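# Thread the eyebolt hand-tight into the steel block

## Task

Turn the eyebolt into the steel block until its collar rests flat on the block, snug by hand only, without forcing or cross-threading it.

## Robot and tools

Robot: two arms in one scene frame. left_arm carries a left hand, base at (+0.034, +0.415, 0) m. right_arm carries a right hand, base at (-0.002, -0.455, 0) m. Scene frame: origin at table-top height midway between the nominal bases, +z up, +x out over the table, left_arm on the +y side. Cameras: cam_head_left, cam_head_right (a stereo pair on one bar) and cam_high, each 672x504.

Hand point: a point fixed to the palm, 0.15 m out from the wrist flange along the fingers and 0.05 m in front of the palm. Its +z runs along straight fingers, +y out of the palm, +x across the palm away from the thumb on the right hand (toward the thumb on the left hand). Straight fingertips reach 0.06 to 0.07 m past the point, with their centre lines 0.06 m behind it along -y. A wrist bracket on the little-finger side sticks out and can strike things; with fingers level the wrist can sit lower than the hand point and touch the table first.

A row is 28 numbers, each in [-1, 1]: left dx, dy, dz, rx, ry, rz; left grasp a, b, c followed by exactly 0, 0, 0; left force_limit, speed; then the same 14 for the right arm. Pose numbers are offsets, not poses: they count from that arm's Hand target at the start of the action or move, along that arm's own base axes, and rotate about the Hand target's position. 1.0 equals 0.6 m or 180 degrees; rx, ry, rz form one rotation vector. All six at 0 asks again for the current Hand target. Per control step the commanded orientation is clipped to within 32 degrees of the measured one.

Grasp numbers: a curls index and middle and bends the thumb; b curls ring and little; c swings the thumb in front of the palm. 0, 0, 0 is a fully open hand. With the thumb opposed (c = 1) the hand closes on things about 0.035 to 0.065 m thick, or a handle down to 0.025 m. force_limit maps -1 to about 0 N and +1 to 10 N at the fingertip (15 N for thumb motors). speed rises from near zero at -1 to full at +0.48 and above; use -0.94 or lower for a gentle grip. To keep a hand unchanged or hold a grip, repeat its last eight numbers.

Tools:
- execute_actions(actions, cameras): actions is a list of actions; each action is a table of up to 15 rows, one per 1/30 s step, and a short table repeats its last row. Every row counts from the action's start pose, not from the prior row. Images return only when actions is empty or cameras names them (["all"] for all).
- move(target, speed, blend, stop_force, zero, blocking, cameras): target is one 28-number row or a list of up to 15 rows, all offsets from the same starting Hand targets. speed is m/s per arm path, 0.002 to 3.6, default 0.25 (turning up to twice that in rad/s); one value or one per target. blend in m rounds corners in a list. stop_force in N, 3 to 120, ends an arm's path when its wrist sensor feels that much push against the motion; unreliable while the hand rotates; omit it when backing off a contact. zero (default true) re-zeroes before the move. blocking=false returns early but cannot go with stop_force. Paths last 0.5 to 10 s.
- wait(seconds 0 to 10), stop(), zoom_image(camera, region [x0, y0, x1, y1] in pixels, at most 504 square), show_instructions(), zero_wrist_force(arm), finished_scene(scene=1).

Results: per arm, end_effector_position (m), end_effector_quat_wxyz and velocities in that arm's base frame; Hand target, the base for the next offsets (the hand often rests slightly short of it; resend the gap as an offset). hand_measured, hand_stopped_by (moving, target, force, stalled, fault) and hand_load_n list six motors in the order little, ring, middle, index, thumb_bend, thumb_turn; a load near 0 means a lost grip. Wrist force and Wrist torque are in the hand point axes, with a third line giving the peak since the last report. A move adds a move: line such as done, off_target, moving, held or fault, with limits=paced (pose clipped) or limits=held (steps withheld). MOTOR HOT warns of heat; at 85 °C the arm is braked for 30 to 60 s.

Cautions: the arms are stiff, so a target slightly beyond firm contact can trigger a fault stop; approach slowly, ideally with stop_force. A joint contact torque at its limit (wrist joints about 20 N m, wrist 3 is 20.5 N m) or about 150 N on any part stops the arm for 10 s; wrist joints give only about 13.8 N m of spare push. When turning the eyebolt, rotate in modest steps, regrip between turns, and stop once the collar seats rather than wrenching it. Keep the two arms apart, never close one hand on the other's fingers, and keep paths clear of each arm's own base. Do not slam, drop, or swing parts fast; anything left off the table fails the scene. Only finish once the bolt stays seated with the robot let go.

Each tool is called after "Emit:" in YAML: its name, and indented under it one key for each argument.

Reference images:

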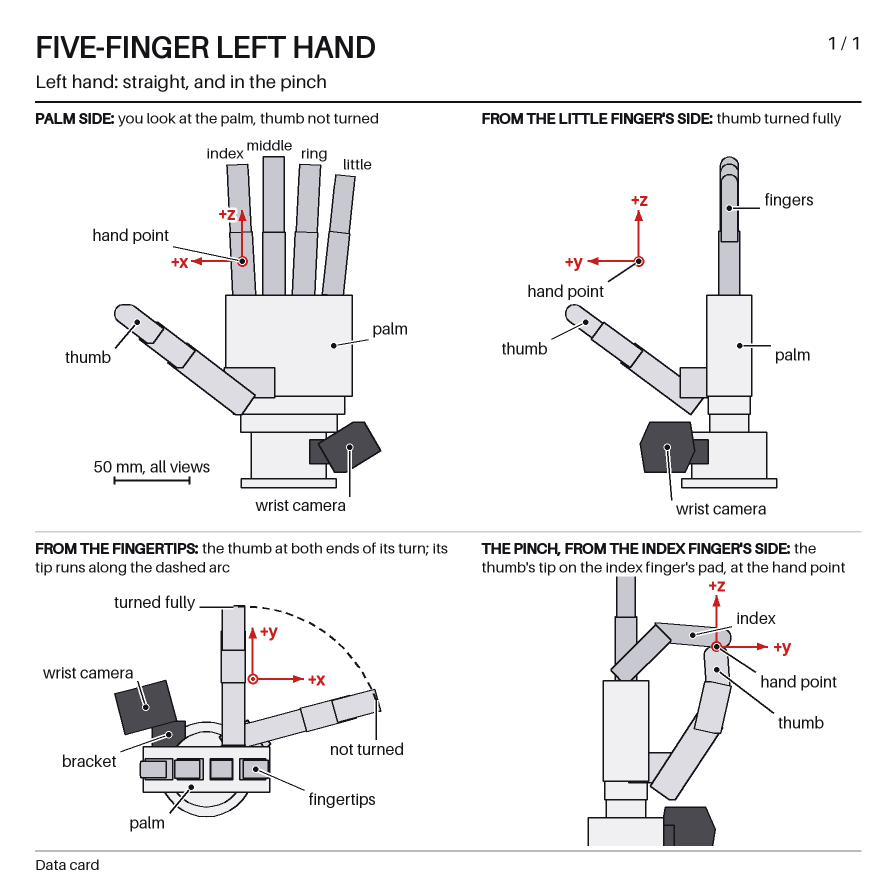

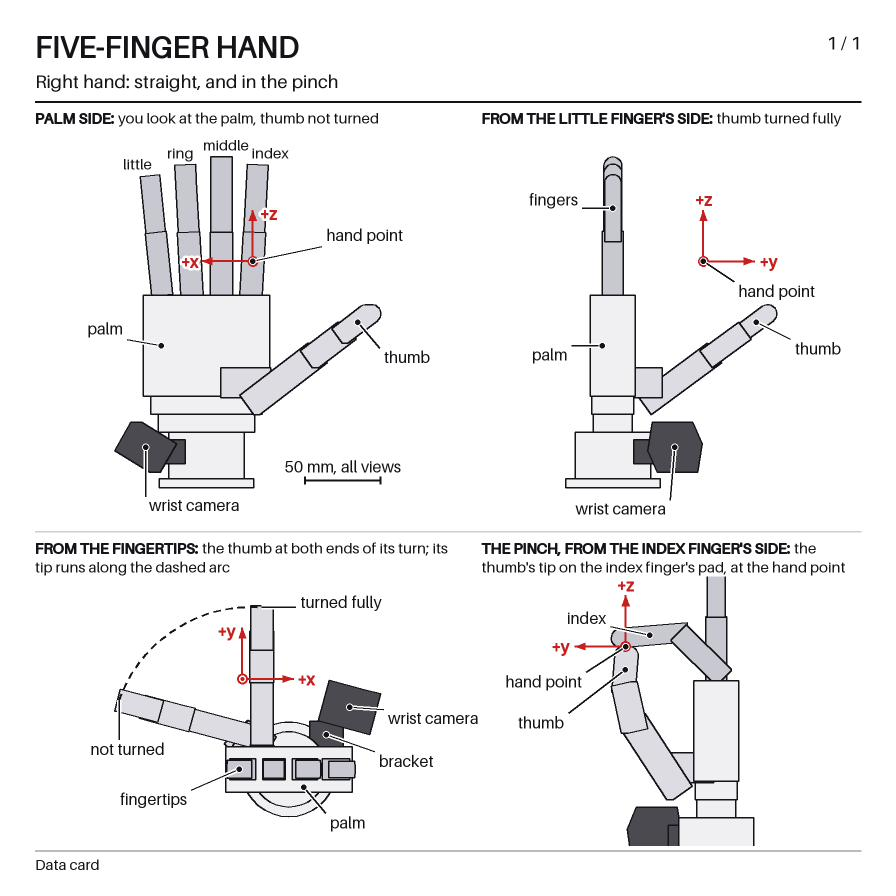

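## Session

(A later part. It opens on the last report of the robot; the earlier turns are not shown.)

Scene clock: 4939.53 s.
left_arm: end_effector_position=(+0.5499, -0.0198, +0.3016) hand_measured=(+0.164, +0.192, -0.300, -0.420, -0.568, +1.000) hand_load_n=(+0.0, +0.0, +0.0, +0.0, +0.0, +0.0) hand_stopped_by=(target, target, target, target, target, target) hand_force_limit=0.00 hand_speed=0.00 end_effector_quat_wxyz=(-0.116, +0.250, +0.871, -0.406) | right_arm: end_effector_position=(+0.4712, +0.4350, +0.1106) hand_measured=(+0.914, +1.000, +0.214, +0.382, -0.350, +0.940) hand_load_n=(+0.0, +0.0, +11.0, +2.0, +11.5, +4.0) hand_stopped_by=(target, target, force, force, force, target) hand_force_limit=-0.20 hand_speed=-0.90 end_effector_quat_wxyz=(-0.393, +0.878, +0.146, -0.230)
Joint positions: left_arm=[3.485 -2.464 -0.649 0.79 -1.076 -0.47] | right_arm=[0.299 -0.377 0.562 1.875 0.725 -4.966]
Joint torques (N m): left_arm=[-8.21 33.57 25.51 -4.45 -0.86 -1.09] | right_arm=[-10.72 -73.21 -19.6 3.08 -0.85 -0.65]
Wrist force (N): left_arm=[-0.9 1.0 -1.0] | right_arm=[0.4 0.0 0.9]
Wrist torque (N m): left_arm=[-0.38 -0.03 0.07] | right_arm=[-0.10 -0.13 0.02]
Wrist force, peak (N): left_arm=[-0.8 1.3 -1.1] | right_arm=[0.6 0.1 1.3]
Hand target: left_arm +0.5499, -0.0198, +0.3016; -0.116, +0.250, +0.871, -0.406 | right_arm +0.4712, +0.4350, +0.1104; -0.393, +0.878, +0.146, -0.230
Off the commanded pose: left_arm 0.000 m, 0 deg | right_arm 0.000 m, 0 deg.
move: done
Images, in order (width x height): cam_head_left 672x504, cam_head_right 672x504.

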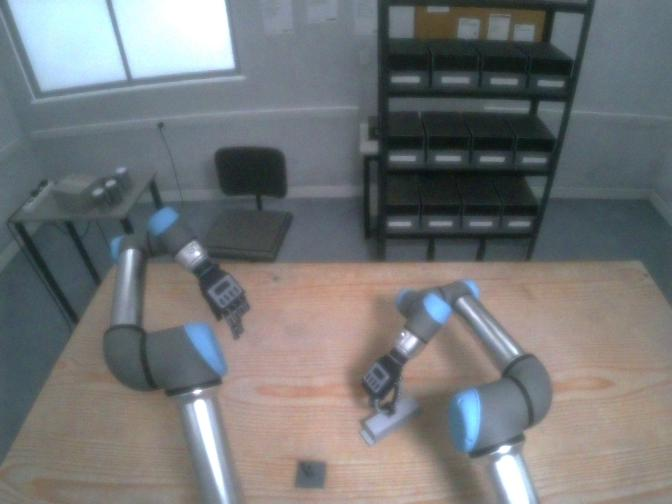

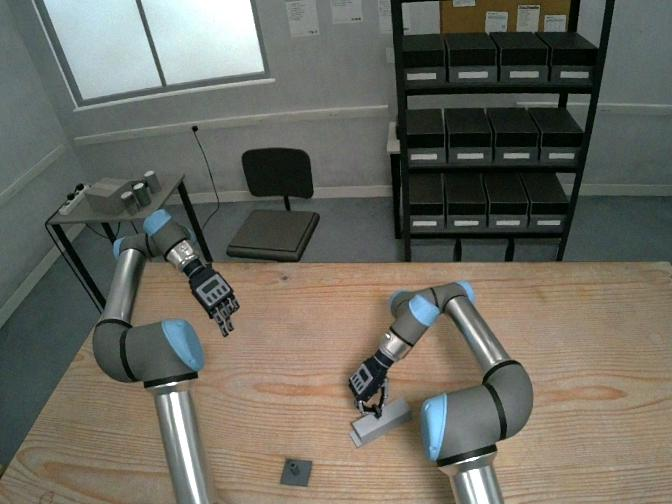

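Emit:
move:
  target:
    - [0,0,0,0,0,0,0.35,0.6,1,0,0,0,0.0,0,-0.0003,0.0018,-0.0120,0,0,0,0.86,1,0.97,0,0,0,-0.2,-0.9]
    - [0,0,0,0,0,0,0.35,0.6,1,0,0,0,0.0,0,-0.0003,0.0018,-0.0260,0,0,0,0.86,1,0.97,0,0,0,-0.2,-0.9]
  speed: [0.03,0.01]
  stop_force: 3.5
  cameras: ["cam_head_right"]

Emit:
zoom_image:
  camera: "cam_head_right"
  region: [370, 400, 388, 424]

Scene clock: 4953.23 s.
left_arm: end_effector_position=(+0.5499, -0.0198, +0.3016) hand_measured=(+0.164, +0.192, -0.300, -0.420, -0.568, +1.000) hand_load_n=(+0.0, +0.0, +0.0, +0.0, +0.0, +0.0) hand_stopped_by=(target, target, target, target, target, target) hand_force_limit=0.00 hand_speed=0.00 end_effector_quat_wxyz=(-0.116, +0.250, +0.871, -0.406) | right_arm: end_effector_position=(+0.4710, +0.4361, +0.0991) hand_measured=(+0.914, +1.000, +0.214, +0.382, -0.350, +0.940) hand_load_n=(+0.0, +0.0, +10.5, +1.0, +11.0, +4.0) hand_stopped_by=(target, target, force, force, force, target) hand_force_limit=-0.20 hand_speed=-0.90 end_effector_quat_wxyz=(-0.393, +0.878, +0.146, -0.230)
Joint positions: left_arm=[3.485 -2.464 -0.649 0.79 -1.076 -0.47] | right_arm=[0.301 -0.366 0.568 1.855 0.725 -4.964]
Joint torques (N m): left_arm=[-7.51 33.72 24.85 -4.49 -0.96 -1.2] | right_arm=[11.13 -80.65 -24.95 4.68 -1.08 -1.16]
Wrist force (N): left_arm=[-0.9 1.1 -0.9] | right_arm=[0.3 -3.5 -2.0]
Wrist torque (N m): left_arm=[-0.38 -0.02 0.06] | right_arm=[-0.23 -0.13 -0.01]
Wrist force, peak (N): left_arm=[-0.8 1.4 -1.1] | right_arm=[-0.3 -7.2 -4.9]
Hand target: left_arm +0.5499, -0.0198, +0.3016; -0.116, +0.250, +0.871, -0.406 | right_arm +0.4710, +0.4361, +0.0991; -0.393, +0.878, +0.146, -0.230 (not the last commanded pose)
Off the commanded pose: left_arm 0.000 m, 0 deg | right_arm 0.004 m, 0 deg.
move: contact (right_arm); path passed 1 of 2 targets
Images, in order (width x height): cam_head_right 672x504.

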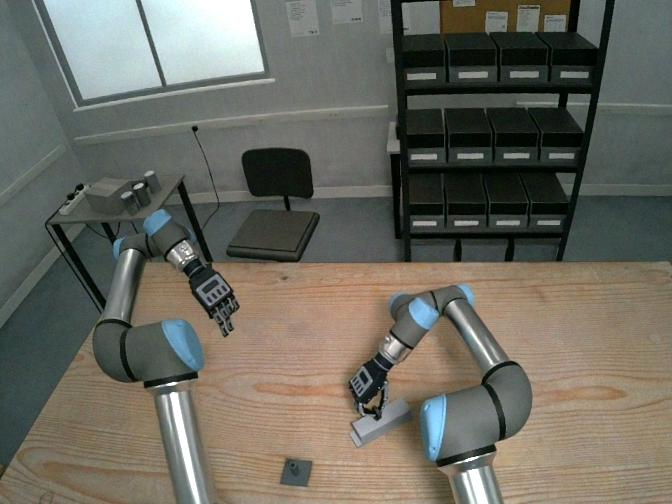

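Scaled by 21.000 from the camera's 672x504 image, which has a finer 960x720 frame.

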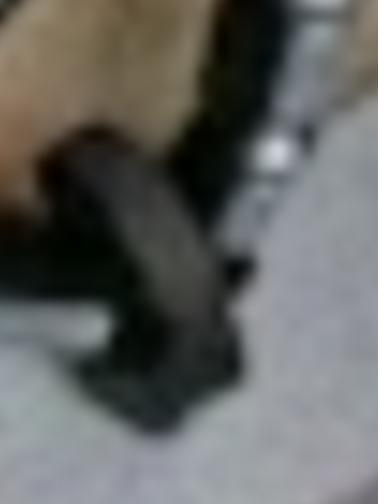

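Emit:
move:
  target: [0,0,0,0,0,0,0.35,0.6,1,0,0,0,0.0,0,0.0078,0.0017,-0.0010,0,0,-0.1389,0.86,1,0.97,0,0,0,-0.2,-0.9]
  speed: 0.06
  cameras: ["cam_head_right"]

Emit:
zoom_image:
  camera: "cam_head_right"
  region: [370, 400, 388, 424]

Scene clock: 4966.30 s.
left_arm: end_effector_position=(+0.5499, -0.0198, +0.3016) hand_measured=(+0.164, +0.192, -0.300, -0.420, -0.568, +1.000) hand_load_n=(+0.0, +0.5, +0.0, +0.0, +0.0, +0.0) hand_stopped_by=(target, target, target, target, target, target) hand_force_limit=0.00 hand_speed=0.00 end_effector_quat_wxyz=(-0.116, +0.250, +0.871, -0.406) | right_arm: end_effector_position=(+0.4757, +0.4371, +0.0987) hand_measured=(+0.914, +1.000, +0.214, +0.382, -0.350, +0.940) hand_load_n=(+0.0, +0.5, +11.0, +0.0, +10.5, +4.0) hand_stopped_by=(target, target, force, force, force, target) hand_force_limit=-0.20 hand_speed=-0.90 end_effector_quat_wxyz=(-0.433, +0.889, -0.047, -0.139)
Joint positions: left_arm=[3.485 -2.464 -0.649 0.79 -1.076 -0.47] | right_arm=[0.244 -0.611 0.939 1.261 0.626 -4.37]
Joint torques (N m): left_arm=[-8 32.61 26.26 -4.58 -0.85 -1.03] | right_arm=[-0.15 -35.2 -24.61 4.31 0.23 -0.22]
Wrist force (N): left_arm=[-0.8 1.1 -1.1] | right_arm=[-1.0 -5.0 -1.6]
Wrist torque (N m): left_arm=[-0.36 -0.05 0.06] | right_arm=[-0.26 -0.07 -0.12]
Wrist force, peak (N): left_arm=[-1.0 1.2 -1.1] | right_arm=[-1.5 -9.2 -3.9]
Hand target: left_arm +0.5499, -0.0198, +0.3016; -0.116, +0.250, +0.871, -0.406 | right_arm +0.4757, +0.4371, +0.0985; -0.433, +0.889, -0.048, -0.139
Off the commanded pose: left_arm 0.000 m, 0 deg | right_arm 0.000 m, 0 deg.
move: done
Images, in order (width x height): cam_head_right 672x504.

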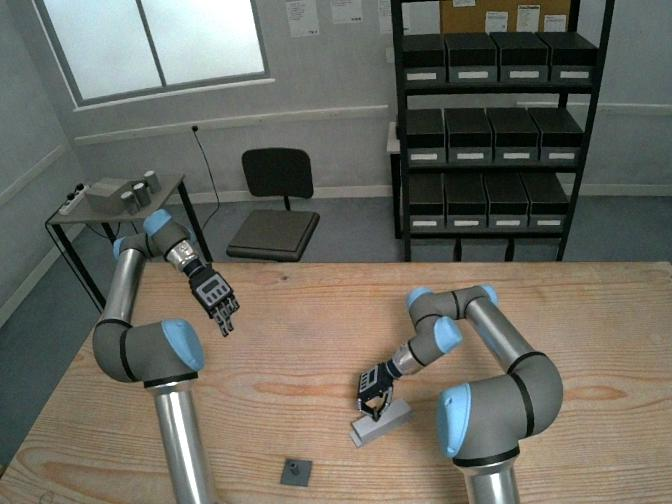

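Scaled by 21.000 from the camera's 672x504 image, which has a finer 960x720 frame.

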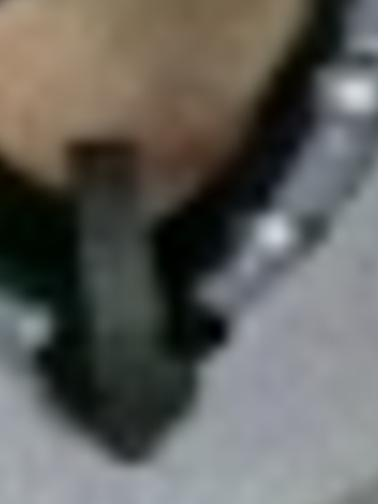

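Emit:
move:
  target:
    - [0,0,0,0,0,0,0.35,0.6,1,0,0,0,0.0,0,0,0,0.0030,0,0,0,0.86,1,0.97,0,0,0,-0.2,-0.9]
    - [0,0,0,0,0,0,0.35,0.6,1,0,0,0,0.0,0,0.0057,-0.0058,0.0030,0,0,0,0.86,1,0.97,0,0,0,-0.2,-0.9]
  speed: 0.015

Emit:
move:
  target: [0,0,0,0,0,0,0.35,0.6,1,0,0,0,0.0,0,0,0,-0.0080,0,0,0,0.86,1,0.97,0,0,0,-0.2,-0.9]
  speed: 0.01
  stop_force: 3.5
  cameras: ["cam_head_right"]

Emit:
zoom_image:
  camera: "cam_head_right"
  region: [370, 400, 388, 424]

Scene clock: 4986.07 s.
left_arm: end_effector_position=(+0.5499, -0.0198, +0.3016) hand_measured=(+0.164, +0.192, -0.300, -0.420, -0.568, +1.000) hand_load_n=(+0.0, +0.0, +0.0, +0.0, +0.0, +0.0) hand_stopped_by=(target, target, target, target, target, target) hand_force_limit=0.00 hand_speed=0.00 end_effector_quat_wxyz=(-0.116, +0.250, +0.871, -0.406) | right_arm: end_effector_position=(+0.4792, +0.4335, +0.1004) hand_measured=(+0.914, +1.000, +0.214, +0.382, -0.350, +0.940) hand_load_n=(+0.0, +0.5, +11.0, +1.5, +11.5, +4.0) hand_stopped_by=(target, target, force, force, force, target) hand_force_limit=-0.20 hand_speed=-0.90 end_effector_quat_wxyz=(-0.433, +0.889, -0.048, -0.139)
Joint positions: left_arm=[3.485 -2.464 -0.649 0.79 -1.076 -0.47] | right_arm=[0.238 -0.607 0.929 1.276 0.626 -4.382]
Joint torques (N m): left_arm=[-8.12 34.39 25.44 -4.59 -1.05 -1.34] | right_arm=[4.86 -46.83 -12.22 1.18 -0.06 1.53]
Wrist force (N): left_arm=[-0.6 1.1 -0.7] | right_arm=[0.2 -0.3 1.2]
Wrist torque (N m): left_arm=[-0.38 -0.06 0.08] | right_arm=[-0.14 -0.11 0.02]
Wrist force, peak (N): left_arm=[-0.6 1.5 -1.1] | right_arm=[-1.1 -7.6 -3.3]
Hand target: left_arm +0.5499, -0.0198, +0.3016; -0.116, +0.250, +0.871, -0.406 | right_arm +0.4791, +0.4336, +0.1003; -0.433, +0.889, -0.048, -0.139
Off the commanded pose: left_arm 0.000 m, 0 deg | right_arm 0.000 m, 0 deg.
move: done

Scene clock: 4987.43 s.
left_arm: end_effector_position=(+0.5499, -0.0198, +0.3016) hand_measured=(+0.164, +0.192, -0.300, -0.420, -0.568, +1.000) hand_load_n=(+0.0, +0.0, +0.0, +0.0, +0.0, +0.0) hand_stopped_by=(target, target, target, target, target, target) hand_force_limit=0.00 hand_speed=0.00 end_effector_quat_wxyz=(-0.116, +0.250, +0.871, -0.406) | right_arm: end_effector_position=(+0.4792, +0.4336, +0.0987) hand_measured=(+0.914, +1.000, +0.214, +0.382, -0.350, +0.940) hand_load_n=(+0.0, +0.0, +11.0, +1.0, +10.5, +4.0) hand_stopped_by=(target, target, force, force, force, target) hand_force_limit=-0.20 hand_speed=-0.90 end_effector_quat_wxyz=(-0.433, +0.889, -0.048, -0.139)
Joint positions: left_arm=[3.485 -2.464 -0.649 0.79 -1.076 -0.47] | right_arm=[0.238 -0.606 0.931 1.273 0.626 -4.382]
Joint torques (N m): left_arm=[-7.42 34.41 25.51 -4.41 -0.87 -1.18] | right_arm=[-10.94 -74.82 -24.9 4.99 -0.2 0.58]
Wrist force (N): left_arm=[-0.4 1.1 -1.0] | right_arm=[-0.2 -2.5 -0.4]
Wrist torque (N m): left_arm=[-0.37 -0.09 0.09] | right_arm=[-0.19 -0.11 0.02]
Wrist force, peak (N): left_arm=[-0.8 1.4 -1.0] | right_arm=[-0.6 -7.6 -2.8]
Hand target: left_arm +0.5499, -0.0198, +0.3016; -0.116, +0.250, +0.871, -0.406 | right_arm +0.4792, +0.4336, +0.0987; -0.433, +0.889, -0.048, -0.139 (not the last commanded pose)
Off the commanded pose: left_arm 0.000 m, 0 deg | right_arm 0.003 m, 0 deg.
move: contact (right_arm)
Images, in order (width x height): cam_head_right 672x504.

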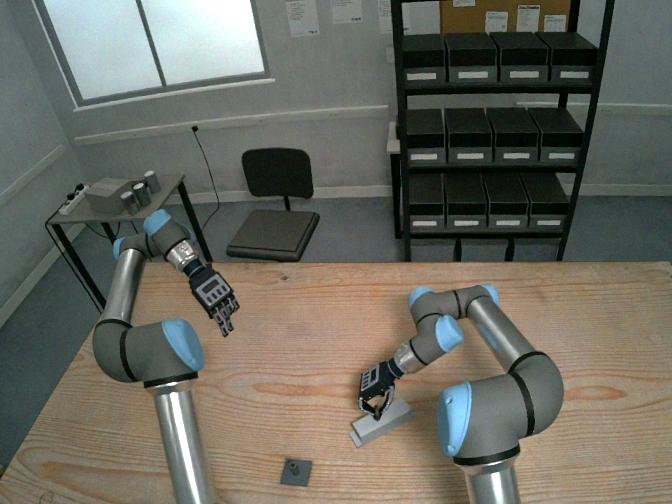

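Scaled by 21.000 from the camera's 672x504 image, which has a finer 960x720 frame.

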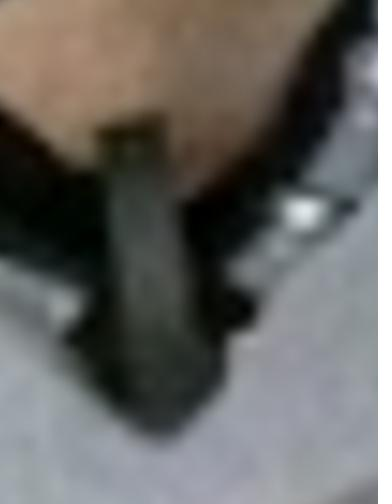

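Emit:
move:
  target: [0,0,0,0,0,0,0.35,0.6,1,0,0,0,0.0,0,0.0072,-0.0012,-0.0012,0,0,-0.1111,0.86,1,0.97,0,0,0,-0.2,-0.9]
  speed: 0.05
  cameras: ["cam_head_right"]

Emit:
zoom_image:
  camera: "cam_head_right"
  region: [370, 400, 388, 424]

Scene clock: 5021.93 s.
left_arm: end_effector_position=(+0.5499, -0.0198, +0.3016) hand_measured=(+0.164, +0.192, -0.300, -0.420, -0.568, +1.000) hand_load_n=(+0.0, +0.0, +0.0, +0.0, +0.0, +0.0) hand_stopped_by=(target, target, target, target, target, target) hand_force_limit=0.00 hand_speed=0.00 end_effector_quat_wxyz=(-0.116, +0.250, +0.871, -0.406) | right_arm: end_effector_position=(+0.4835, +0.4328, +0.0981) hand_measured=(+0.914, +1.000, +0.214, +0.382, -0.350, +0.940) hand_load_n=(+0.5, +0.0, +11.0, +1.0, +10.5, +4.0) hand_stopped_by=(target, target, force, force, force, target) hand_force_limit=-0.20 hand_speed=-0.90 end_effector_quat_wxyz=(-0.451, +0.867, -0.201, -0.062)
Joint positions: left_arm=[3.485 -2.464 -0.649 0.79 -1.076 -0.47] | right_arm=[0.221 -0.819 1.218 0.769 0.69 -3.844]
Joint torques (N m): left_arm=[-8.06 34.73 24.72 -4.38 -0.77 -1.14] | right_arm=[-8.81 -29.25 -23.79 4.54 -0.63 -1.61]
Wrist force (N): left_arm=[-0.6 1.2 -1.0] | right_arm=[-0.6 -4.8 -0.9]
Wrist torque (N m): left_arm=[-0.36 -0.07 0.07] | right_arm=[-0.22 -0.06 -0.14]
Wrist force, peak (N): left_arm=[-0.7 1.5 -1.2] | right_arm=[-1.8 -6.2 -2.6]
Hand target: left_arm +0.5499, -0.0198, +0.3016; -0.116, +0.250, +0.871, -0.406 | right_arm +0.4835, +0.4329, +0.0980; -0.451, +0.867, -0.201, -0.062
Off the commanded pose: left_arm 0.000 m, 0 deg | right_arm 0.000 m, 0 deg.
move: done
Images, in order (width x height): cam_head_right 672x504.

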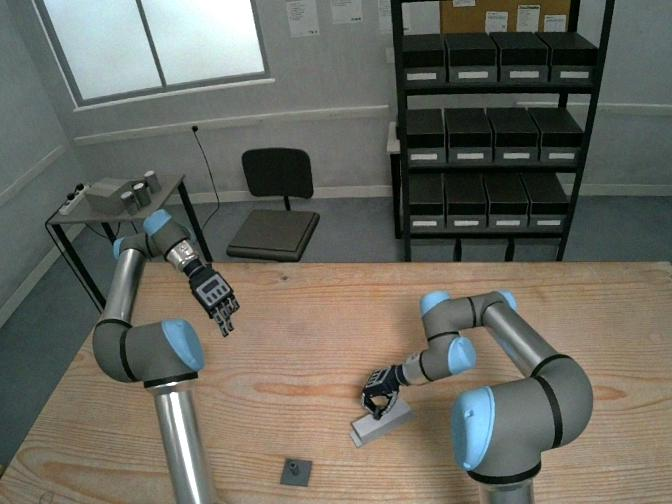

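Scaled by 21.000 from the camera's 672x504 image, which has a finer 960x720 frame.

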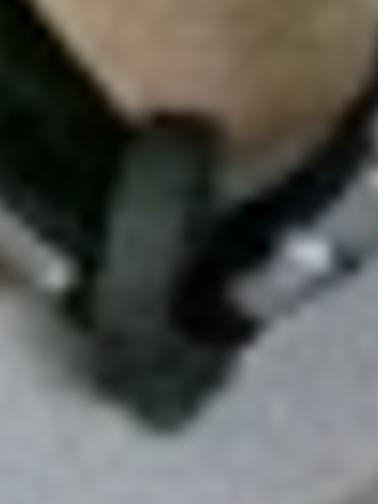

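Emit:
move:
  target: [0,0,0,0,0,0,0.35,0.6,1,0,0,0,0.0,0,0,0,0.0050,0,0,0,0.86,1,0.97,0,0,0,-0.2,-0.9]
  speed: 0.01
  cameras: ["cam_head_right"]

Emit:
zoom_image:
  camera: "cam_head_right"
  region: [370, 400, 388, 424]

Scene clock: 5031.93 s.
left_arm: end_effector_position=(+0.5499, -0.0198, +0.3016) hand_measured=(+0.164, +0.192, -0.300, -0.420, -0.568, +1.000) hand_load_n=(+0.0, +0.0, +0.0, +0.0, +0.0, +0.0) hand_stopped_by=(target, target, target, target, target, target) hand_force_limit=0.00 hand_speed=0.00 end_effector_quat_wxyz=(-0.116, +0.250, +0.871, -0.406) | right_arm: end_effector_position=(+0.4835, +0.4328, +0.1010) hand_measured=(+0.914, +1.000, +0.214, +0.382, -0.350, +0.940) hand_load_n=(+0.0, +0.0, +11.0, +1.5, +11.0, +4.0) hand_stopped_by=(target, target, force, force, force, target) hand_force_limit=-0.20 hand_speed=-0.90 end_effector_quat_wxyz=(-0.451, +0.867, -0.201, -0.062)
Joint positions: left_arm=[3.485 -2.464 -0.649 0.79 -1.076 -0.47] | right_arm=[0.221 -0.821 1.214 0.775 0.69 -3.844]
Joint torques (N m): left_arm=[-8.1 34.38 25.8 -4.31 -0.91 -1.35] | right_arm=[10.25 -65.32 -23.26 3.49 -1.36 0.87]
Wrist force (N): left_arm=[-0.9 1.1 -0.9] | right_arm=[0.3 0.1 1.7]
Wrist torque (N m): left_arm=[-0.37 -0.01 0.06] | right_arm=[-0.09 -0.14 -0.09]
Wrist force, peak (N): left_arm=[-0.6 1.3 -1.2] | right_arm=[-0.9 -7.7 -2.3]
Hand target: left_arm +0.5499, -0.0198, +0.3016; -0.116, +0.250, +0.871, -0.406 | right_arm +0.4835, +0.4329, +0.1010; -0.451, +0.867, -0.201, -0.062
Off the commanded pose: left_arm 0.000 m, 0 deg | right_arm 0.000 m, 0 deg.
move: done
Images, in order (width x height): cam_head_right 672x504.

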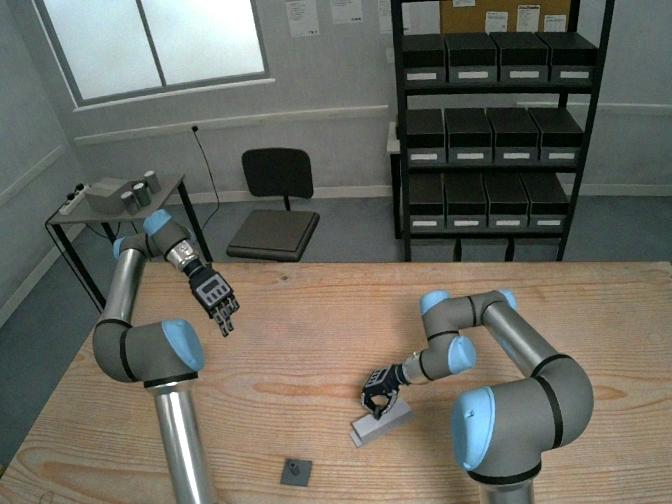

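Scaled by 21.000 from the camera's 672x504 image, which has a finer 960x720 frame.

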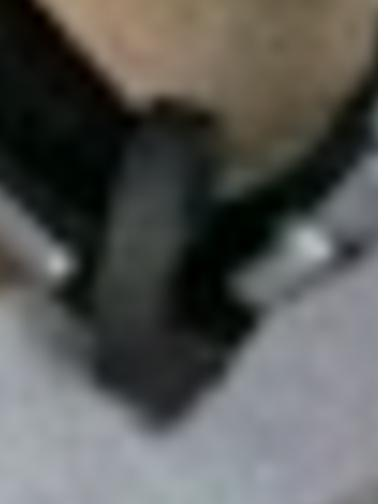

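Emit:
move:
  target:
    - [0,0,0,0,0,0,0.35,0.6,1,0,0,0,0.0,0,0,0,0.0060,0,0,0,0.86,1,0.97,0,0,0,-0.2,-0.9]
    - [0,0,0,0,0,0,0.35,0.6,1,0,0,0,0.0,0,-0.0072,0.0022,0.0060,0,0,0.1389,0.86,1,0.97,0,0,0,-0.2,-0.9]
    - [0,0,0,0,0,0,0.35,0.6,1,0,0,0,0.0,0,-0.0057,0.0022,0.0060,0,0,0.1111,0.86,1,0.97,0,0,0,-0.2,-0.9]
  speed: [0.05,0.08,0.02]
  cameras: ["cam_head_right"]

Emit:
zoom_image:
  camera: "cam_head_right"
  region: [370, 400, 388, 424]

Scene clock: 5148.13 s.
left_arm: end_effector_position=(+0.5499, -0.0198, +0.3016) hand_measured=(+0.164, +0.192, -0.300, -0.420, -0.568, +1.000) hand_load_n=(+0.0, +0.0, +0.0, +0.0, +0.0, +0.0) hand_stopped_by=(target, target, target, target, target, target) hand_force_limit=0.00 hand_speed=0.00 end_effector_quat_wxyz=(-0.116, +0.250, +0.871, -0.406) | right_arm: end_effector_position=(+0.4801, +0.4342, +0.1046) hand_measured=(+0.914, +1.000, +0.214, +0.382, -0.350, +0.940) hand_load_n=(+0.0, +0.0, +11.0, +1.0, +11.5, +4.0) hand_stopped_by=(target, target, force, force, force, target) hand_force_limit=-0.20 hand_speed=-0.90 end_effector_quat_wxyz=(-0.433, +0.889, -0.048, -0.139) end_effector_velocity=(+0.000, +0.000, +0.001) end_effector_angular_velocity=(+0.000, -0.001, +0.003)
Joint positions: left_arm=[3.485 -2.464 -0.649 0.79 -1.076 -0.47] | right_arm=[0.238 -0.608 0.92 1.285 0.626 -4.38]
Joint velocities: left_arm=[within noise] | right_arm=[0 0 -0.001 0.005 0.001 -0.005]
Joint torques (N m): left_arm=[-8.1 34.25 26 -4.32 -0.79 -1.22] | right_arm=[-9.99 -55.57 -23.29 5.46 -2.47 -1.61]
Wrist force (N): left_arm=[-0.5 1.1 -1.0] | right_arm=[0.2 0.0 1.0]
Wrist torque (N m): left_arm=[-0.37 -0.08 0.08] | right_arm=[-0.09 -0.10 -0.09]
Wrist force, peak (N): left_arm=[-1.0 1.3 -1.0] | right_arm=[0.1 0.2 1.9]
Hand target: left_arm +0.5499, -0.0198, +0.3016; -0.116, +0.250, +0.871, -0.406 | right_arm +0.4801, +0.4342, +0.1046; -0.433, +0.889, -0.048, -0.139
Off the commanded pose: left_arm 0.000 m, 0 deg | right_arm 0.000 m, 0 deg.
move: done
Images, in order (width x height): cam_head_right 672x504.

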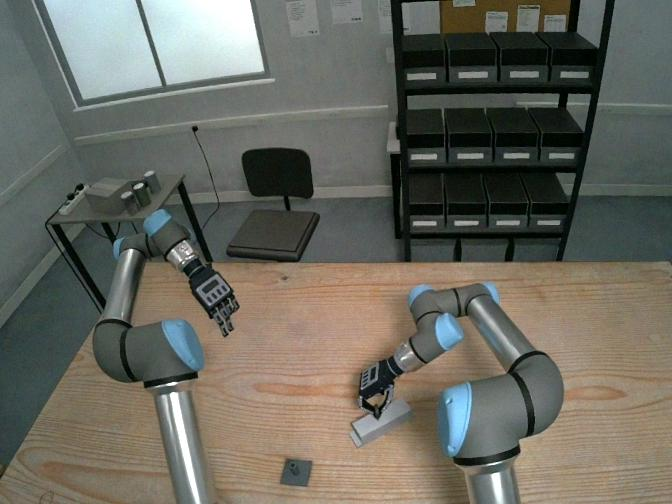

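Scaled by 21.000 from the camera's 672x504 image, which has a finer 960x720 frame.

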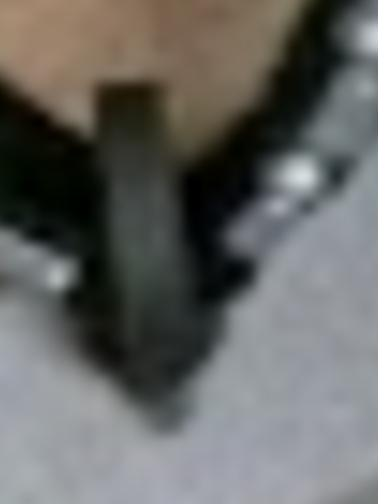

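Emit:
move:
  target: [0,0,0,0,0,0,0.35,0.6,1,0,0,0,0.0,0,0,0,-0.0180,0,0,0,0.86,1,0.97,0,0,0,-0.2,-0.9]
  speed: 0.012
  stop_force: 3.5

Emit:
move:
  target: [0,0,0,0,0,0,0.35,0.6,1,0,0,0,0.0,0,-0.0055,-0.0036,0,0,0,0,0.86,1,0.97,0,0,0,-0.2,-0.9]
  speed: 0.004
  stop_force: 4
  cameras: ["cam_head_right"]

Emit:
zoom_image:
  camera: "cam_head_right"
  region: [370, 400, 388, 424]

Scene clock: 5168.93 s.
left_arm: end_effector_position=(+0.5499, -0.0198, +0.3016) hand_measured=(+0.164, +0.192, -0.300, -0.420, -0.568, +1.000) hand_load_n=(+0.0, +0.5, +0.0, +0.0, +0.0, +0.0) hand_stopped_by=(target, target, target, target, target, target) hand_force_limit=0.00 hand_speed=0.00 end_effector_quat_wxyz=(-0.116, +0.250, +0.871, -0.406) | right_arm: end_effector_position=(+0.4801, +0.4342, +0.0984) hand_measured=(+0.914, +1.000, +0.214, +0.382, -0.350, +0.940) hand_load_n=(+0.0, -0.5, +11.0, +2.0, +10.5, +3.0) hand_stopped_by=(target, target, force, force, force, target) hand_force_limit=-0.20 hand_speed=-0.90 end_effector_quat_wxyz=(-0.433, +0.889, -0.048, -0.139)
Joint positions: left_arm=[3.485 -2.464 -0.649 0.79 -1.076 -0.47] | right_arm=[0.238 -0.602 0.925 1.274 0.626 -4.381]
Joint torques (N m): left_arm=[-6.82 33.93 25.08 -4.21 -0.61 -1.1] | right_arm=[9.49 -73.69 -23.87 5.51 -0.74 -1.3]
Wrist force (N): left_arm=[-0.6 1.3 -1.2] | right_arm=[1.6 -3.2 -0.7]
Wrist torque (N m): left_arm=[-0.33 -0.07 0.08] | right_arm=[-0.18 -0.05 -0.19]
Wrist force, peak (N): left_arm=[-0.8 1.4 -1.1] | right_arm=[1.9 -9.3 -4.2]
Hand target: left_arm +0.5499, -0.0198, +0.3016; -0.116, +0.250, +0.871, -0.406 | right_arm +0.4801, +0.4342, +0.0984; -0.433, +0.889, -0.048, -0.139 (not the last commanded pose)
Off the commanded pose: left_arm 0.000 m, 0 deg | right_arm 0.005 m, 0 deg.
move: contact (right_arm)

Scene clock: 5170.47 s.
left_arm: end_effector_position=(+0.5499, -0.0198, +0.3016) hand_measured=(+0.164, +0.192, -0.300, -0.420, -0.568, +1.000) hand_load_n=(+0.0, +0.0, +0.0, +0.0, +0.0, +0.0) hand_stopped_by=(target, target, target, target, target, target) hand_force_limit=0.00 hand_speed=0.00 end_effector_quat_wxyz=(-0.116, +0.250, +0.871, -0.406) | right_arm: end_effector_position=(+0.4790, +0.4335, +0.0984) hand_measured=(+0.914, +1.000, +0.214, +0.382, -0.350, +0.940) hand_load_n=(+0.0, +0.0, +9.5, +1.5, +11.0, +3.5) hand_stopped_by=(target, target, force, force, force, target) hand_force_limit=-0.20 hand_speed=-0.90 end_effector_quat_wxyz=(-0.433, +0.889, -0.048, -0.139)
Joint positions: left_arm=[3.485 -2.464 -0.649 0.79 -1.076 -0.47] | right_arm=[0.238 -0.606 0.932 1.272 0.626 -4.382]
Joint torques (N m): left_arm=[-8.05 33.21 25.12 -4.38 -0.85 -1.11] | right_arm=[10.32 -32.39 -21.69 5.17 -0.23 1.62]
Wrist force (N): left_arm=[-0.8 1.2 -1.0] | right_arm=[2.5 -10.6 -3.4]
Wrist torque (N m): left_arm=[-0.35 -0.03 0.06] | right_arm=[-0.36 -0.04 -0.31]
Wrist force, peak (N): left_arm=[-0.8 1.2 -1.1] | right_arm=[2.7 -11.3 -3.5]
Hand target: left_arm +0.5499, -0.0198, +0.3016; -0.116, +0.250, +0.871, -0.406 | right_arm +0.4790, +0.4335, +0.0984; -0.433, +0.889, -0.048, -0.139 (not the last commanded pose)
Off the commanded pose: left_arm 0.000 m, 0 deg | right_arm 0.003 m, 0 deg.
move: contact (right_arm)
Images, in order (width x height): cam_head_right 672x504.

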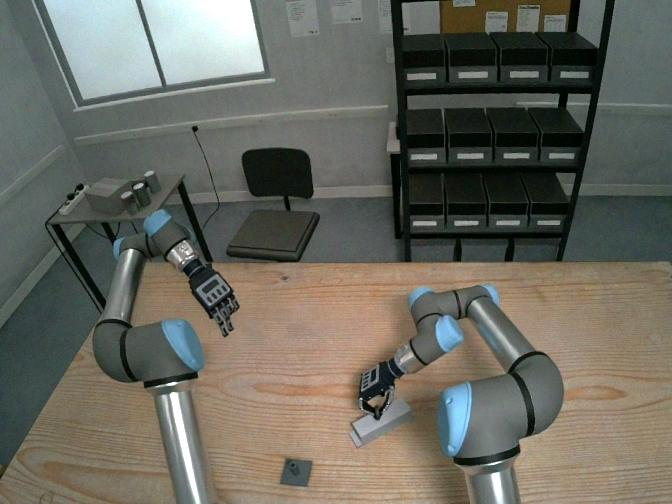

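Scaled by 21.000 from the camera's 672x504 image, which has a finer 960x720 frame.

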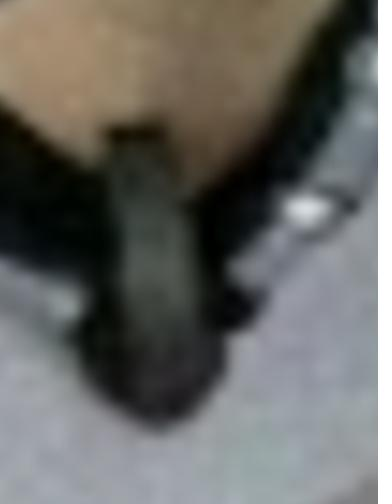

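Emit:
move:
  target: [0,0,0,0,0,0,0.35,0.6,1,0,0,0,0.0,0,0.0023,0.0015,-0.0007,-0.0103,0.0165,0,0.86,1,0.97,0,0,0,-0.2,-0.9]
  speed: 0.02
  cameras: ["cam_head_right"]

Emit:
zoom_image:
  camera: "cam_head_right"
  region: [370, 400, 388, 424]

Scene clock: 5201.53 s.
left_arm: end_effector_position=(+0.5499, -0.0198, +0.3016) hand_measured=(+0.164, +0.192, -0.300, -0.420, -0.568, +1.000) hand_load_n=(+0.0, +0.0, +0.0, +0.0, +0.0, +0.0) hand_stopped_by=(target, target, target, target, target, target) hand_force_limit=0.00 hand_speed=0.00 end_effector_quat_wxyz=(-0.116, +0.250, +0.871, -0.406) | right_arm: end_effector_position=(+0.4803, +0.4344, +0.0980) hand_measured=(+0.914, +1.000, +0.214, +0.382, -0.350, +0.940) hand_load_n=(+0.0, +0.0, +10.5, -0.5, +15.0, +4.5) hand_stopped_by=(target, target, force, force, force, target) hand_force_limit=-0.20 hand_speed=-0.90 end_effector_quat_wxyz=(-0.417, +0.892, -0.061, -0.161)
Joint positions: left_arm=[3.485 -2.464 -0.649 0.79 -1.076 -0.47] | right_arm=[0.244 -0.564 0.865 1.345 0.645 -4.369]
Joint torques (N m): left_arm=[-7.06 34.44 24.74 -4.4 -0.81 -1.17] | right_arm=[6.55 -59.27 -9.17 -0.48 -0.82 0.21]
Wrist force (N): left_arm=[-0.7 1.3 -0.7] | right_arm=[-0.7 -2.6 2.4]
Wrist torque (N m): left_arm=[-0.36 -0.06 0.07] | right_arm=[-0.06 -0.14 -0.11]
Wrist force, peak (N): left_arm=[-0.8 1.4 -1.0] | right_arm=[2.4 -10.7 -3.5]
Hand target: left_arm +0.5499, -0.0198, +0.3016; -0.116, +0.250, +0.871, -0.406 | right_arm +0.4804, +0.4344, +0.0980; -0.418, +0.892, -0.061, -0.161
Off the commanded pose: left_arm 0.000 m, 0 deg | right_arm 0.000 m, 0 deg.
move: done
Images, in order (width x height): cam_head_right 672x504.

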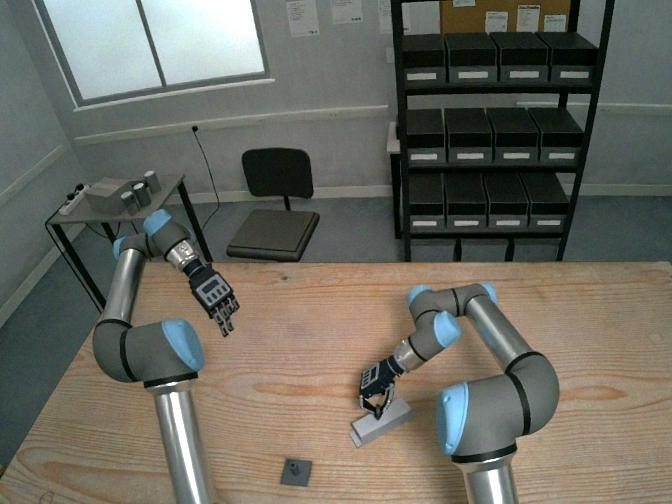

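Scaled by 21.000 from the camera's 672x504 image, which has a finer 960x720 frame.

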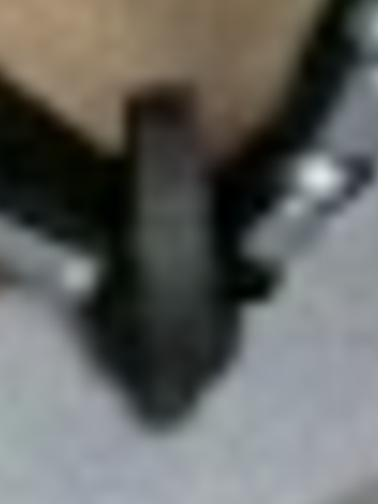

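Emit:
move:
  target: [0,0,0,0,0,0,0.35,0.6,1,0,0,0,0.0,0,0,-0.0010,-0.0060,0,0,0,0.86,1,0.97,0,0,0,-0.2,-0.9]
  speed: 0.008
  stop_force: 4

Scene clock: 5216.07 s.
left_arm: end_effector_position=(+0.5499, -0.0198, +0.3016) hand_measured=(+0.164, +0.192, -0.300, -0.420, -0.568, +1.000) hand_load_n=(+0.0, +0.5, +0.0, +0.0, +0.0, +0.0) hand_stopped_by=(target, target, target, target, target, target) hand_force_limit=0.00 hand_speed=0.00 end_effector_quat_wxyz=(-0.116, +0.250, +0.871, -0.406) | right_arm: end_effector_position=(+0.4804, +0.4343, +0.0979) hand_measured=(+0.914, +1.000, +0.214, +0.382, -0.350, +0.940) hand_load_n=(+0.0, +0.0, +10.5, -1.0, +14.5, +4.5) hand_stopped_by=(target, target, force, force, force, target) hand_force_limit=-0.20 hand_speed=-0.90 end_effector_quat_wxyz=(-0.418, +0.892, -0.061, -0.161)
Joint positions: left_arm=[3.485 -2.464 -0.649 0.79 -1.076 -0.47] | right_arm=[0.244 -0.564 0.865 1.345 0.645 -4.369]
Joint torques (N m): left_arm=[-8.35 34.33 24.91 -4.34 -0.68 -1.16] | right_arm=[6.58 -45.1 -24.89 5.05 -0.4 1.65]
Wrist force (N): left_arm=[-0.7 1.2 -0.8] | right_arm=[-0.6 -5.4 1.0]
Wrist torque (N m): left_arm=[-0.37 -0.05 0.07] | right_arm=[-0.15 -0.12 -0.16]
Wrist force, peak (N): left_arm=[-0.7 1.3 -1.2] | right_arm=[-0.9 -8.4 -0.4]
Hand target: left_arm +0.5499, -0.0198, +0.3016; -0.116, +0.250, +0.871, -0.406 | right_arm +0.4804, +0.4344, +0.0978; -0.418, +0.892, -0.061, -0.161 (not the last commanded pose)
Off the commanded pose: left_arm 0.000 m, 0 deg | right_arm 0.003 m, 0 deg.
move: contact (right_arm)

Emit:
move:
  target: [0,0,0,0,0,0,0.35,0.6,1,0,0,0,0.0,0,0.0073,-0.0022,-0.0012,0,0,-0.1111,0.86,1,0.97,0,0,0,-0.2,-0.9]
  speed: 0.04
  cameras: ["cam_head_right"]

Emit:
zoom_image:
  camera: "cam_head_right"
  region: [370, 400, 388, 424]

Scene clock: 5234.83 s.
left_arm: end_effector_position=(+0.5499, -0.0198, +0.3016) hand_measured=(+0.164, +0.192, -0.300, -0.420, -0.568, +1.000) hand_load_n=(+0.0, +0.0, +0.0, +0.0, +0.0, +0.0) hand_stopped_by=(target, target, target, target, target, target) hand_force_limit=0.00 hand_speed=0.00 end_effector_quat_wxyz=(-0.116, +0.250, +0.871, -0.406) | right_arm: end_effector_position=(+0.4848, +0.4330, +0.0973) hand_measured=(+0.914, +1.000, +0.214, +0.382, -0.350, +0.940) hand_load_n=(+0.0, +0.0, +10.0, +1.5, +12.0, +3.5) hand_stopped_by=(target, target, force, force, force, target) hand_force_limit=-0.20 hand_speed=-0.90 end_effector_quat_wxyz=(-0.439, +0.868, -0.215, -0.086) end_effector_velocity=(-0.001, +0.000, +0.002) end_effector_angular_velocity=(+0.000, +0.001, +0.001)
Joint positions: left_arm=[3.485 -2.464 -0.649 0.79 -1.076 -0.47] | right_arm=[0.22 -0.778 1.162 0.845 0.689 -3.844]
Joint velocities: left_arm=[within noise] | right_arm=[0 -0.001 -0.002 0.005 -0.001 -0.001]
Joint torques (N m): left_arm=[-7.77 34.04 26.06 -4.25 -0.8 -1.13] | right_arm=[-9.12 -30.34 -22.81 5.46 -0.58 -1.53]
Wrist force (N): left_arm=[-0.7 1.1 -1.0] | right_arm=[1.9 -7.6 -0.7]
Wrist torque (N m): left_arm=[-0.37 -0.05 0.07] | right_arm=[-0.24 -0.07 -0.25]
Wrist force, peak (N): left_arm=[-0.8 1.5 -1.0] | right_arm=[2.7 -12.6 -4.7]
Hand target: left_arm +0.5499, -0.0198, +0.3016; -0.116, +0.250, +0.871, -0.406 | right_arm +0.4847, +0.4331, +0.0971; -0.439, +0.868, -0.215, -0.086
Off the commanded pose: left_arm 0.000 m, 0 deg | right_arm 0.000 m, 0 deg.
move: done
Images, in order (width x height): cam_head_right 672x504.

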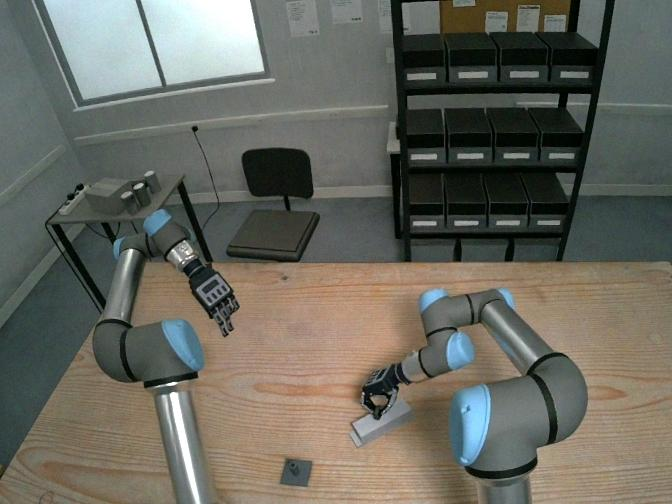

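Scaled by 21.000 from the camera's 672x504 image, which has a finer 960x720 frame.

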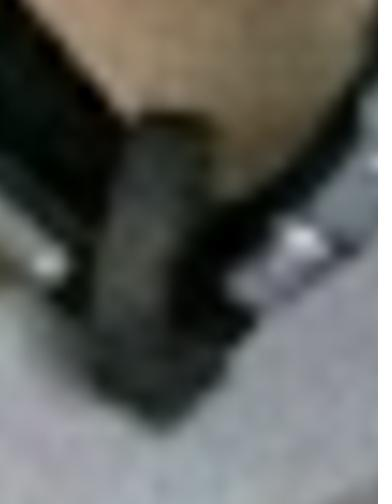

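Emit:
move:
  target: [0,0,0,0,0,0,0.35,0.6,1,0,0,0,0.0,0,0,0,0.0027,0,0,0,0.86,1,0.97,0,0,0,-0.2,-0.9]
  speed: 0.01

Scene clock: 5248.47 s.
left_arm: end_effector_position=(+0.5499, -0.0198, +0.3016) hand_measured=(+0.164, +0.192, -0.300, -0.420, -0.568, +1.000) hand_load_n=(+0.0, +0.0, +0.0, +0.0, +0.0, +0.0) hand_stopped_by=(target, target, target, target, target, target) hand_force_limit=0.00 hand_speed=0.00 end_effector_quat_wxyz=(-0.116, +0.250, +0.871, -0.406) | right_arm: end_effector_position=(+0.4847, +0.4331, +0.0987) hand_measured=(+0.914, +1.000, +0.214, +0.382, -0.350, +0.940) hand_load_n=(+0.0, +0.0, +10.5, +0.5, +14.5, +4.5) hand_stopped_by=(target, target, force, force, force, target) hand_force_limit=-0.20 hand_speed=-0.90 end_effector_quat_wxyz=(-0.439, +0.868, -0.215, -0.086)
Joint positions: left_arm=[3.485 -2.464 -0.649 0.79 -1.076 -0.47] | right_arm=[0.22 -0.779 1.16 0.848 0.689 -3.844]
Joint torques (N m): left_arm=[-7.58 33.6 25.19 -4.31 -0.99 -1.02] | right_arm=[9.77 -68.38 -22.98 4.49 -0.74 0.94]
Wrist force (N): left_arm=[-0.8 1.1 -0.8] | right_arm=[0.6 -2.8 2.1]
Wrist torque (N m): left_arm=[-0.38 -0.03 0.07] | right_arm=[-0.07 -0.15 -0.11]
Wrist force, peak (N): left_arm=[-1.0 1.2 -1.1] | right_arm=[1.6 -10.3 -2.2]
Hand target: left_arm +0.5499, -0.0198, +0.3016; -0.116, +0.250, +0.871, -0.406 | right_arm +0.4847, +0.4331, +0.0987; -0.439, +0.868, -0.215, -0.086
Off the commanded pose: left_arm 0.000 m, 0 deg | right_arm 0.000 m, 0 deg.
move: done

Emit:
move:
  target: [0,0,0,0,0,0,0.35,0.6,1,0,0,0,0.0,0,0.0010,0.0013,0,0,0,0,0.86,1,0.97,0,0,0,-0.2,-0.9]
  speed: 0.01

Scene clock: 5266.60 s.
left_arm: end_effector_position=(+0.5499, -0.0198, +0.3016) hand_measured=(+0.164, +0.192, -0.300, -0.420, -0.568, +1.000) hand_load_n=(+0.0, +0.5, +0.0, +0.0, +0.0, +0.0) hand_stopped_by=(target, target, target, target, target, target) hand_force_limit=0.00 hand_speed=0.00 end_effector_quat_wxyz=(-0.116, +0.250, +0.871, -0.406) | right_arm: end_effector_position=(+0.4854, +0.4339, +0.0988) hand_measured=(+0.914, +1.000, +0.214, +0.382, -0.350, +0.940) hand_load_n=(+0.0, +0.0, +11.5, +1.5, +12.0, +2.5) hand_stopped_by=(target, target, force, force, force, target) hand_force_limit=-0.20 hand_speed=-0.90 end_effector_quat_wxyz=(-0.439, +0.868, -0.215, -0.086)
Joint positions: left_arm=[3.485 -2.464 -0.649 0.79 -1.076 -0.47] | right_arm=[0.222 -0.777 1.156 0.849 0.69 -3.843]
Joint torques (N m): left_arm=[-8.15 32.85 25.09 -4.28 -0.96 -1.13] | right_arm=[8.12 -35.28 -21.05 4.75 0.04 1.54]
Wrist force (N): left_arm=[-0.6 1.1 -0.9] | right_arm=[0.1 -0.1 1.3]
Wrist torque (N m): left_arm=[-0.37 -0.07 0.08] | right_arm=[-0.08 -0.11 -0.08]
Wrist force, peak (N): left_arm=[-0.8 1.3 -1.0] | right_arm=[0.5 -2.8 2.3]
Hand target: left_arm +0.5499, -0.0198, +0.3016; -0.116, +0.250, +0.871, -0.406 | right_arm +0.4853, +0.4338, +0.0987; -0.439, +0.868, -0.215, -0.086
Off the commanded pose: left_arm 0.000 m, 0 deg | right_arm 0.000 m, 0 deg.
move: done

Emit:
move:
  target: [0,0,0,0,0,0,0.35,0.6,1,0,0,0,0.0,0,0,0,-0.0080,0,0,0,0.86,1,0.97,0,0,0,-0.2,-0.9]
  speed: 0.008
  stop_force: 3.5
  cameras: ["cam_head_right"]

Emit:
zoom_image:
  camera: "cam_head_right"
  region: [370, 400, 388, 424]

Scene clock: 5274.47 s.
left_arm: end_effector_position=(+0.5499, -0.0198, +0.3016) hand_measured=(+0.164, +0.192, -0.300, -0.420, -0.568, +1.000) hand_load_n=(+0.0, +0.0, -0.5, +0.0, +0.0, +0.0) hand_stopped_by=(target, target, target, target, target, target) hand_force_limit=0.00 hand_speed=0.00 end_effector_quat_wxyz=(-0.116, +0.250, +0.871, -0.406) | right_arm: end_effector_position=(+0.4853, +0.4338, +0.0984) hand_measured=(+0.914, +1.000, +0.214, +0.382, -0.350, +0.940) hand_load_n=(+0.0, +0.0, +11.5, +1.0, +10.5, +3.0) hand_stopped_by=(target, target, force, force, force, target) hand_force_limit=-0.20 hand_speed=-0.90 end_effector_quat_wxyz=(-0.439, +0.868, -0.215, -0.086)
Joint positions: left_arm=[3.485 -2.464 -0.649 0.79 -1.076 -0.47] | right_arm=[0.221 -0.777 1.157 0.848 0.69 -3.843]
Joint torques (N m): left_arm=[-8.06 33.09 25.66 -4.23 -0.89 -1.21] | right_arm=[-10.93 -68.51 -25.24 4.63 -1.32 -1.13]
Wrist force (N): left_arm=[-0.7 1.2 -1.1] | right_arm=[-0.2 -2.1 -0.1]
Wrist torque (N m): left_arm=[-0.36 -0.05 0.07] | right_arm=[-0.15 -0.11 -0.08]
Wrist force, peak (N): left_arm=[-0.8 1.5 -1.2] | right_arm=[-0.9 -7.0 -2.3]
Hand target: left_arm +0.5499, -0.0198, +0.3016; -0.116, +0.250, +0.871, -0.406 | right_arm +0.4853, +0.4338, +0.0984; -0.439, +0.868, -0.215, -0.086 (not the last commanded pose)
Off the commanded pose: left_arm 0.000 m, 0 deg | right_arm 0.004 m, 0 deg.
move: contact (right_arm)
Images, in order (width x height): cam_head_right 672x504.

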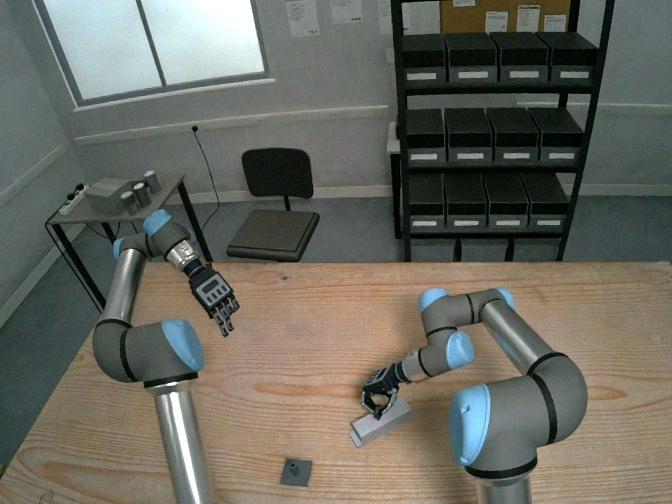

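Scaled by 21.000 from the camera's 672x504 image, which has a finer 960x720 frame.

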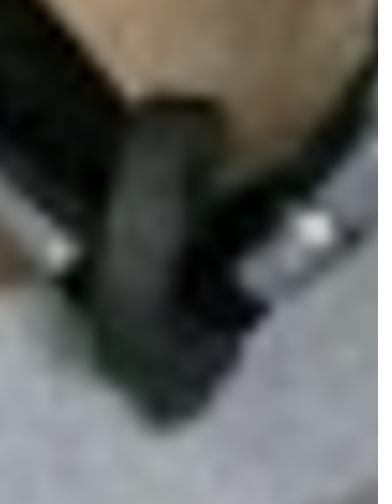

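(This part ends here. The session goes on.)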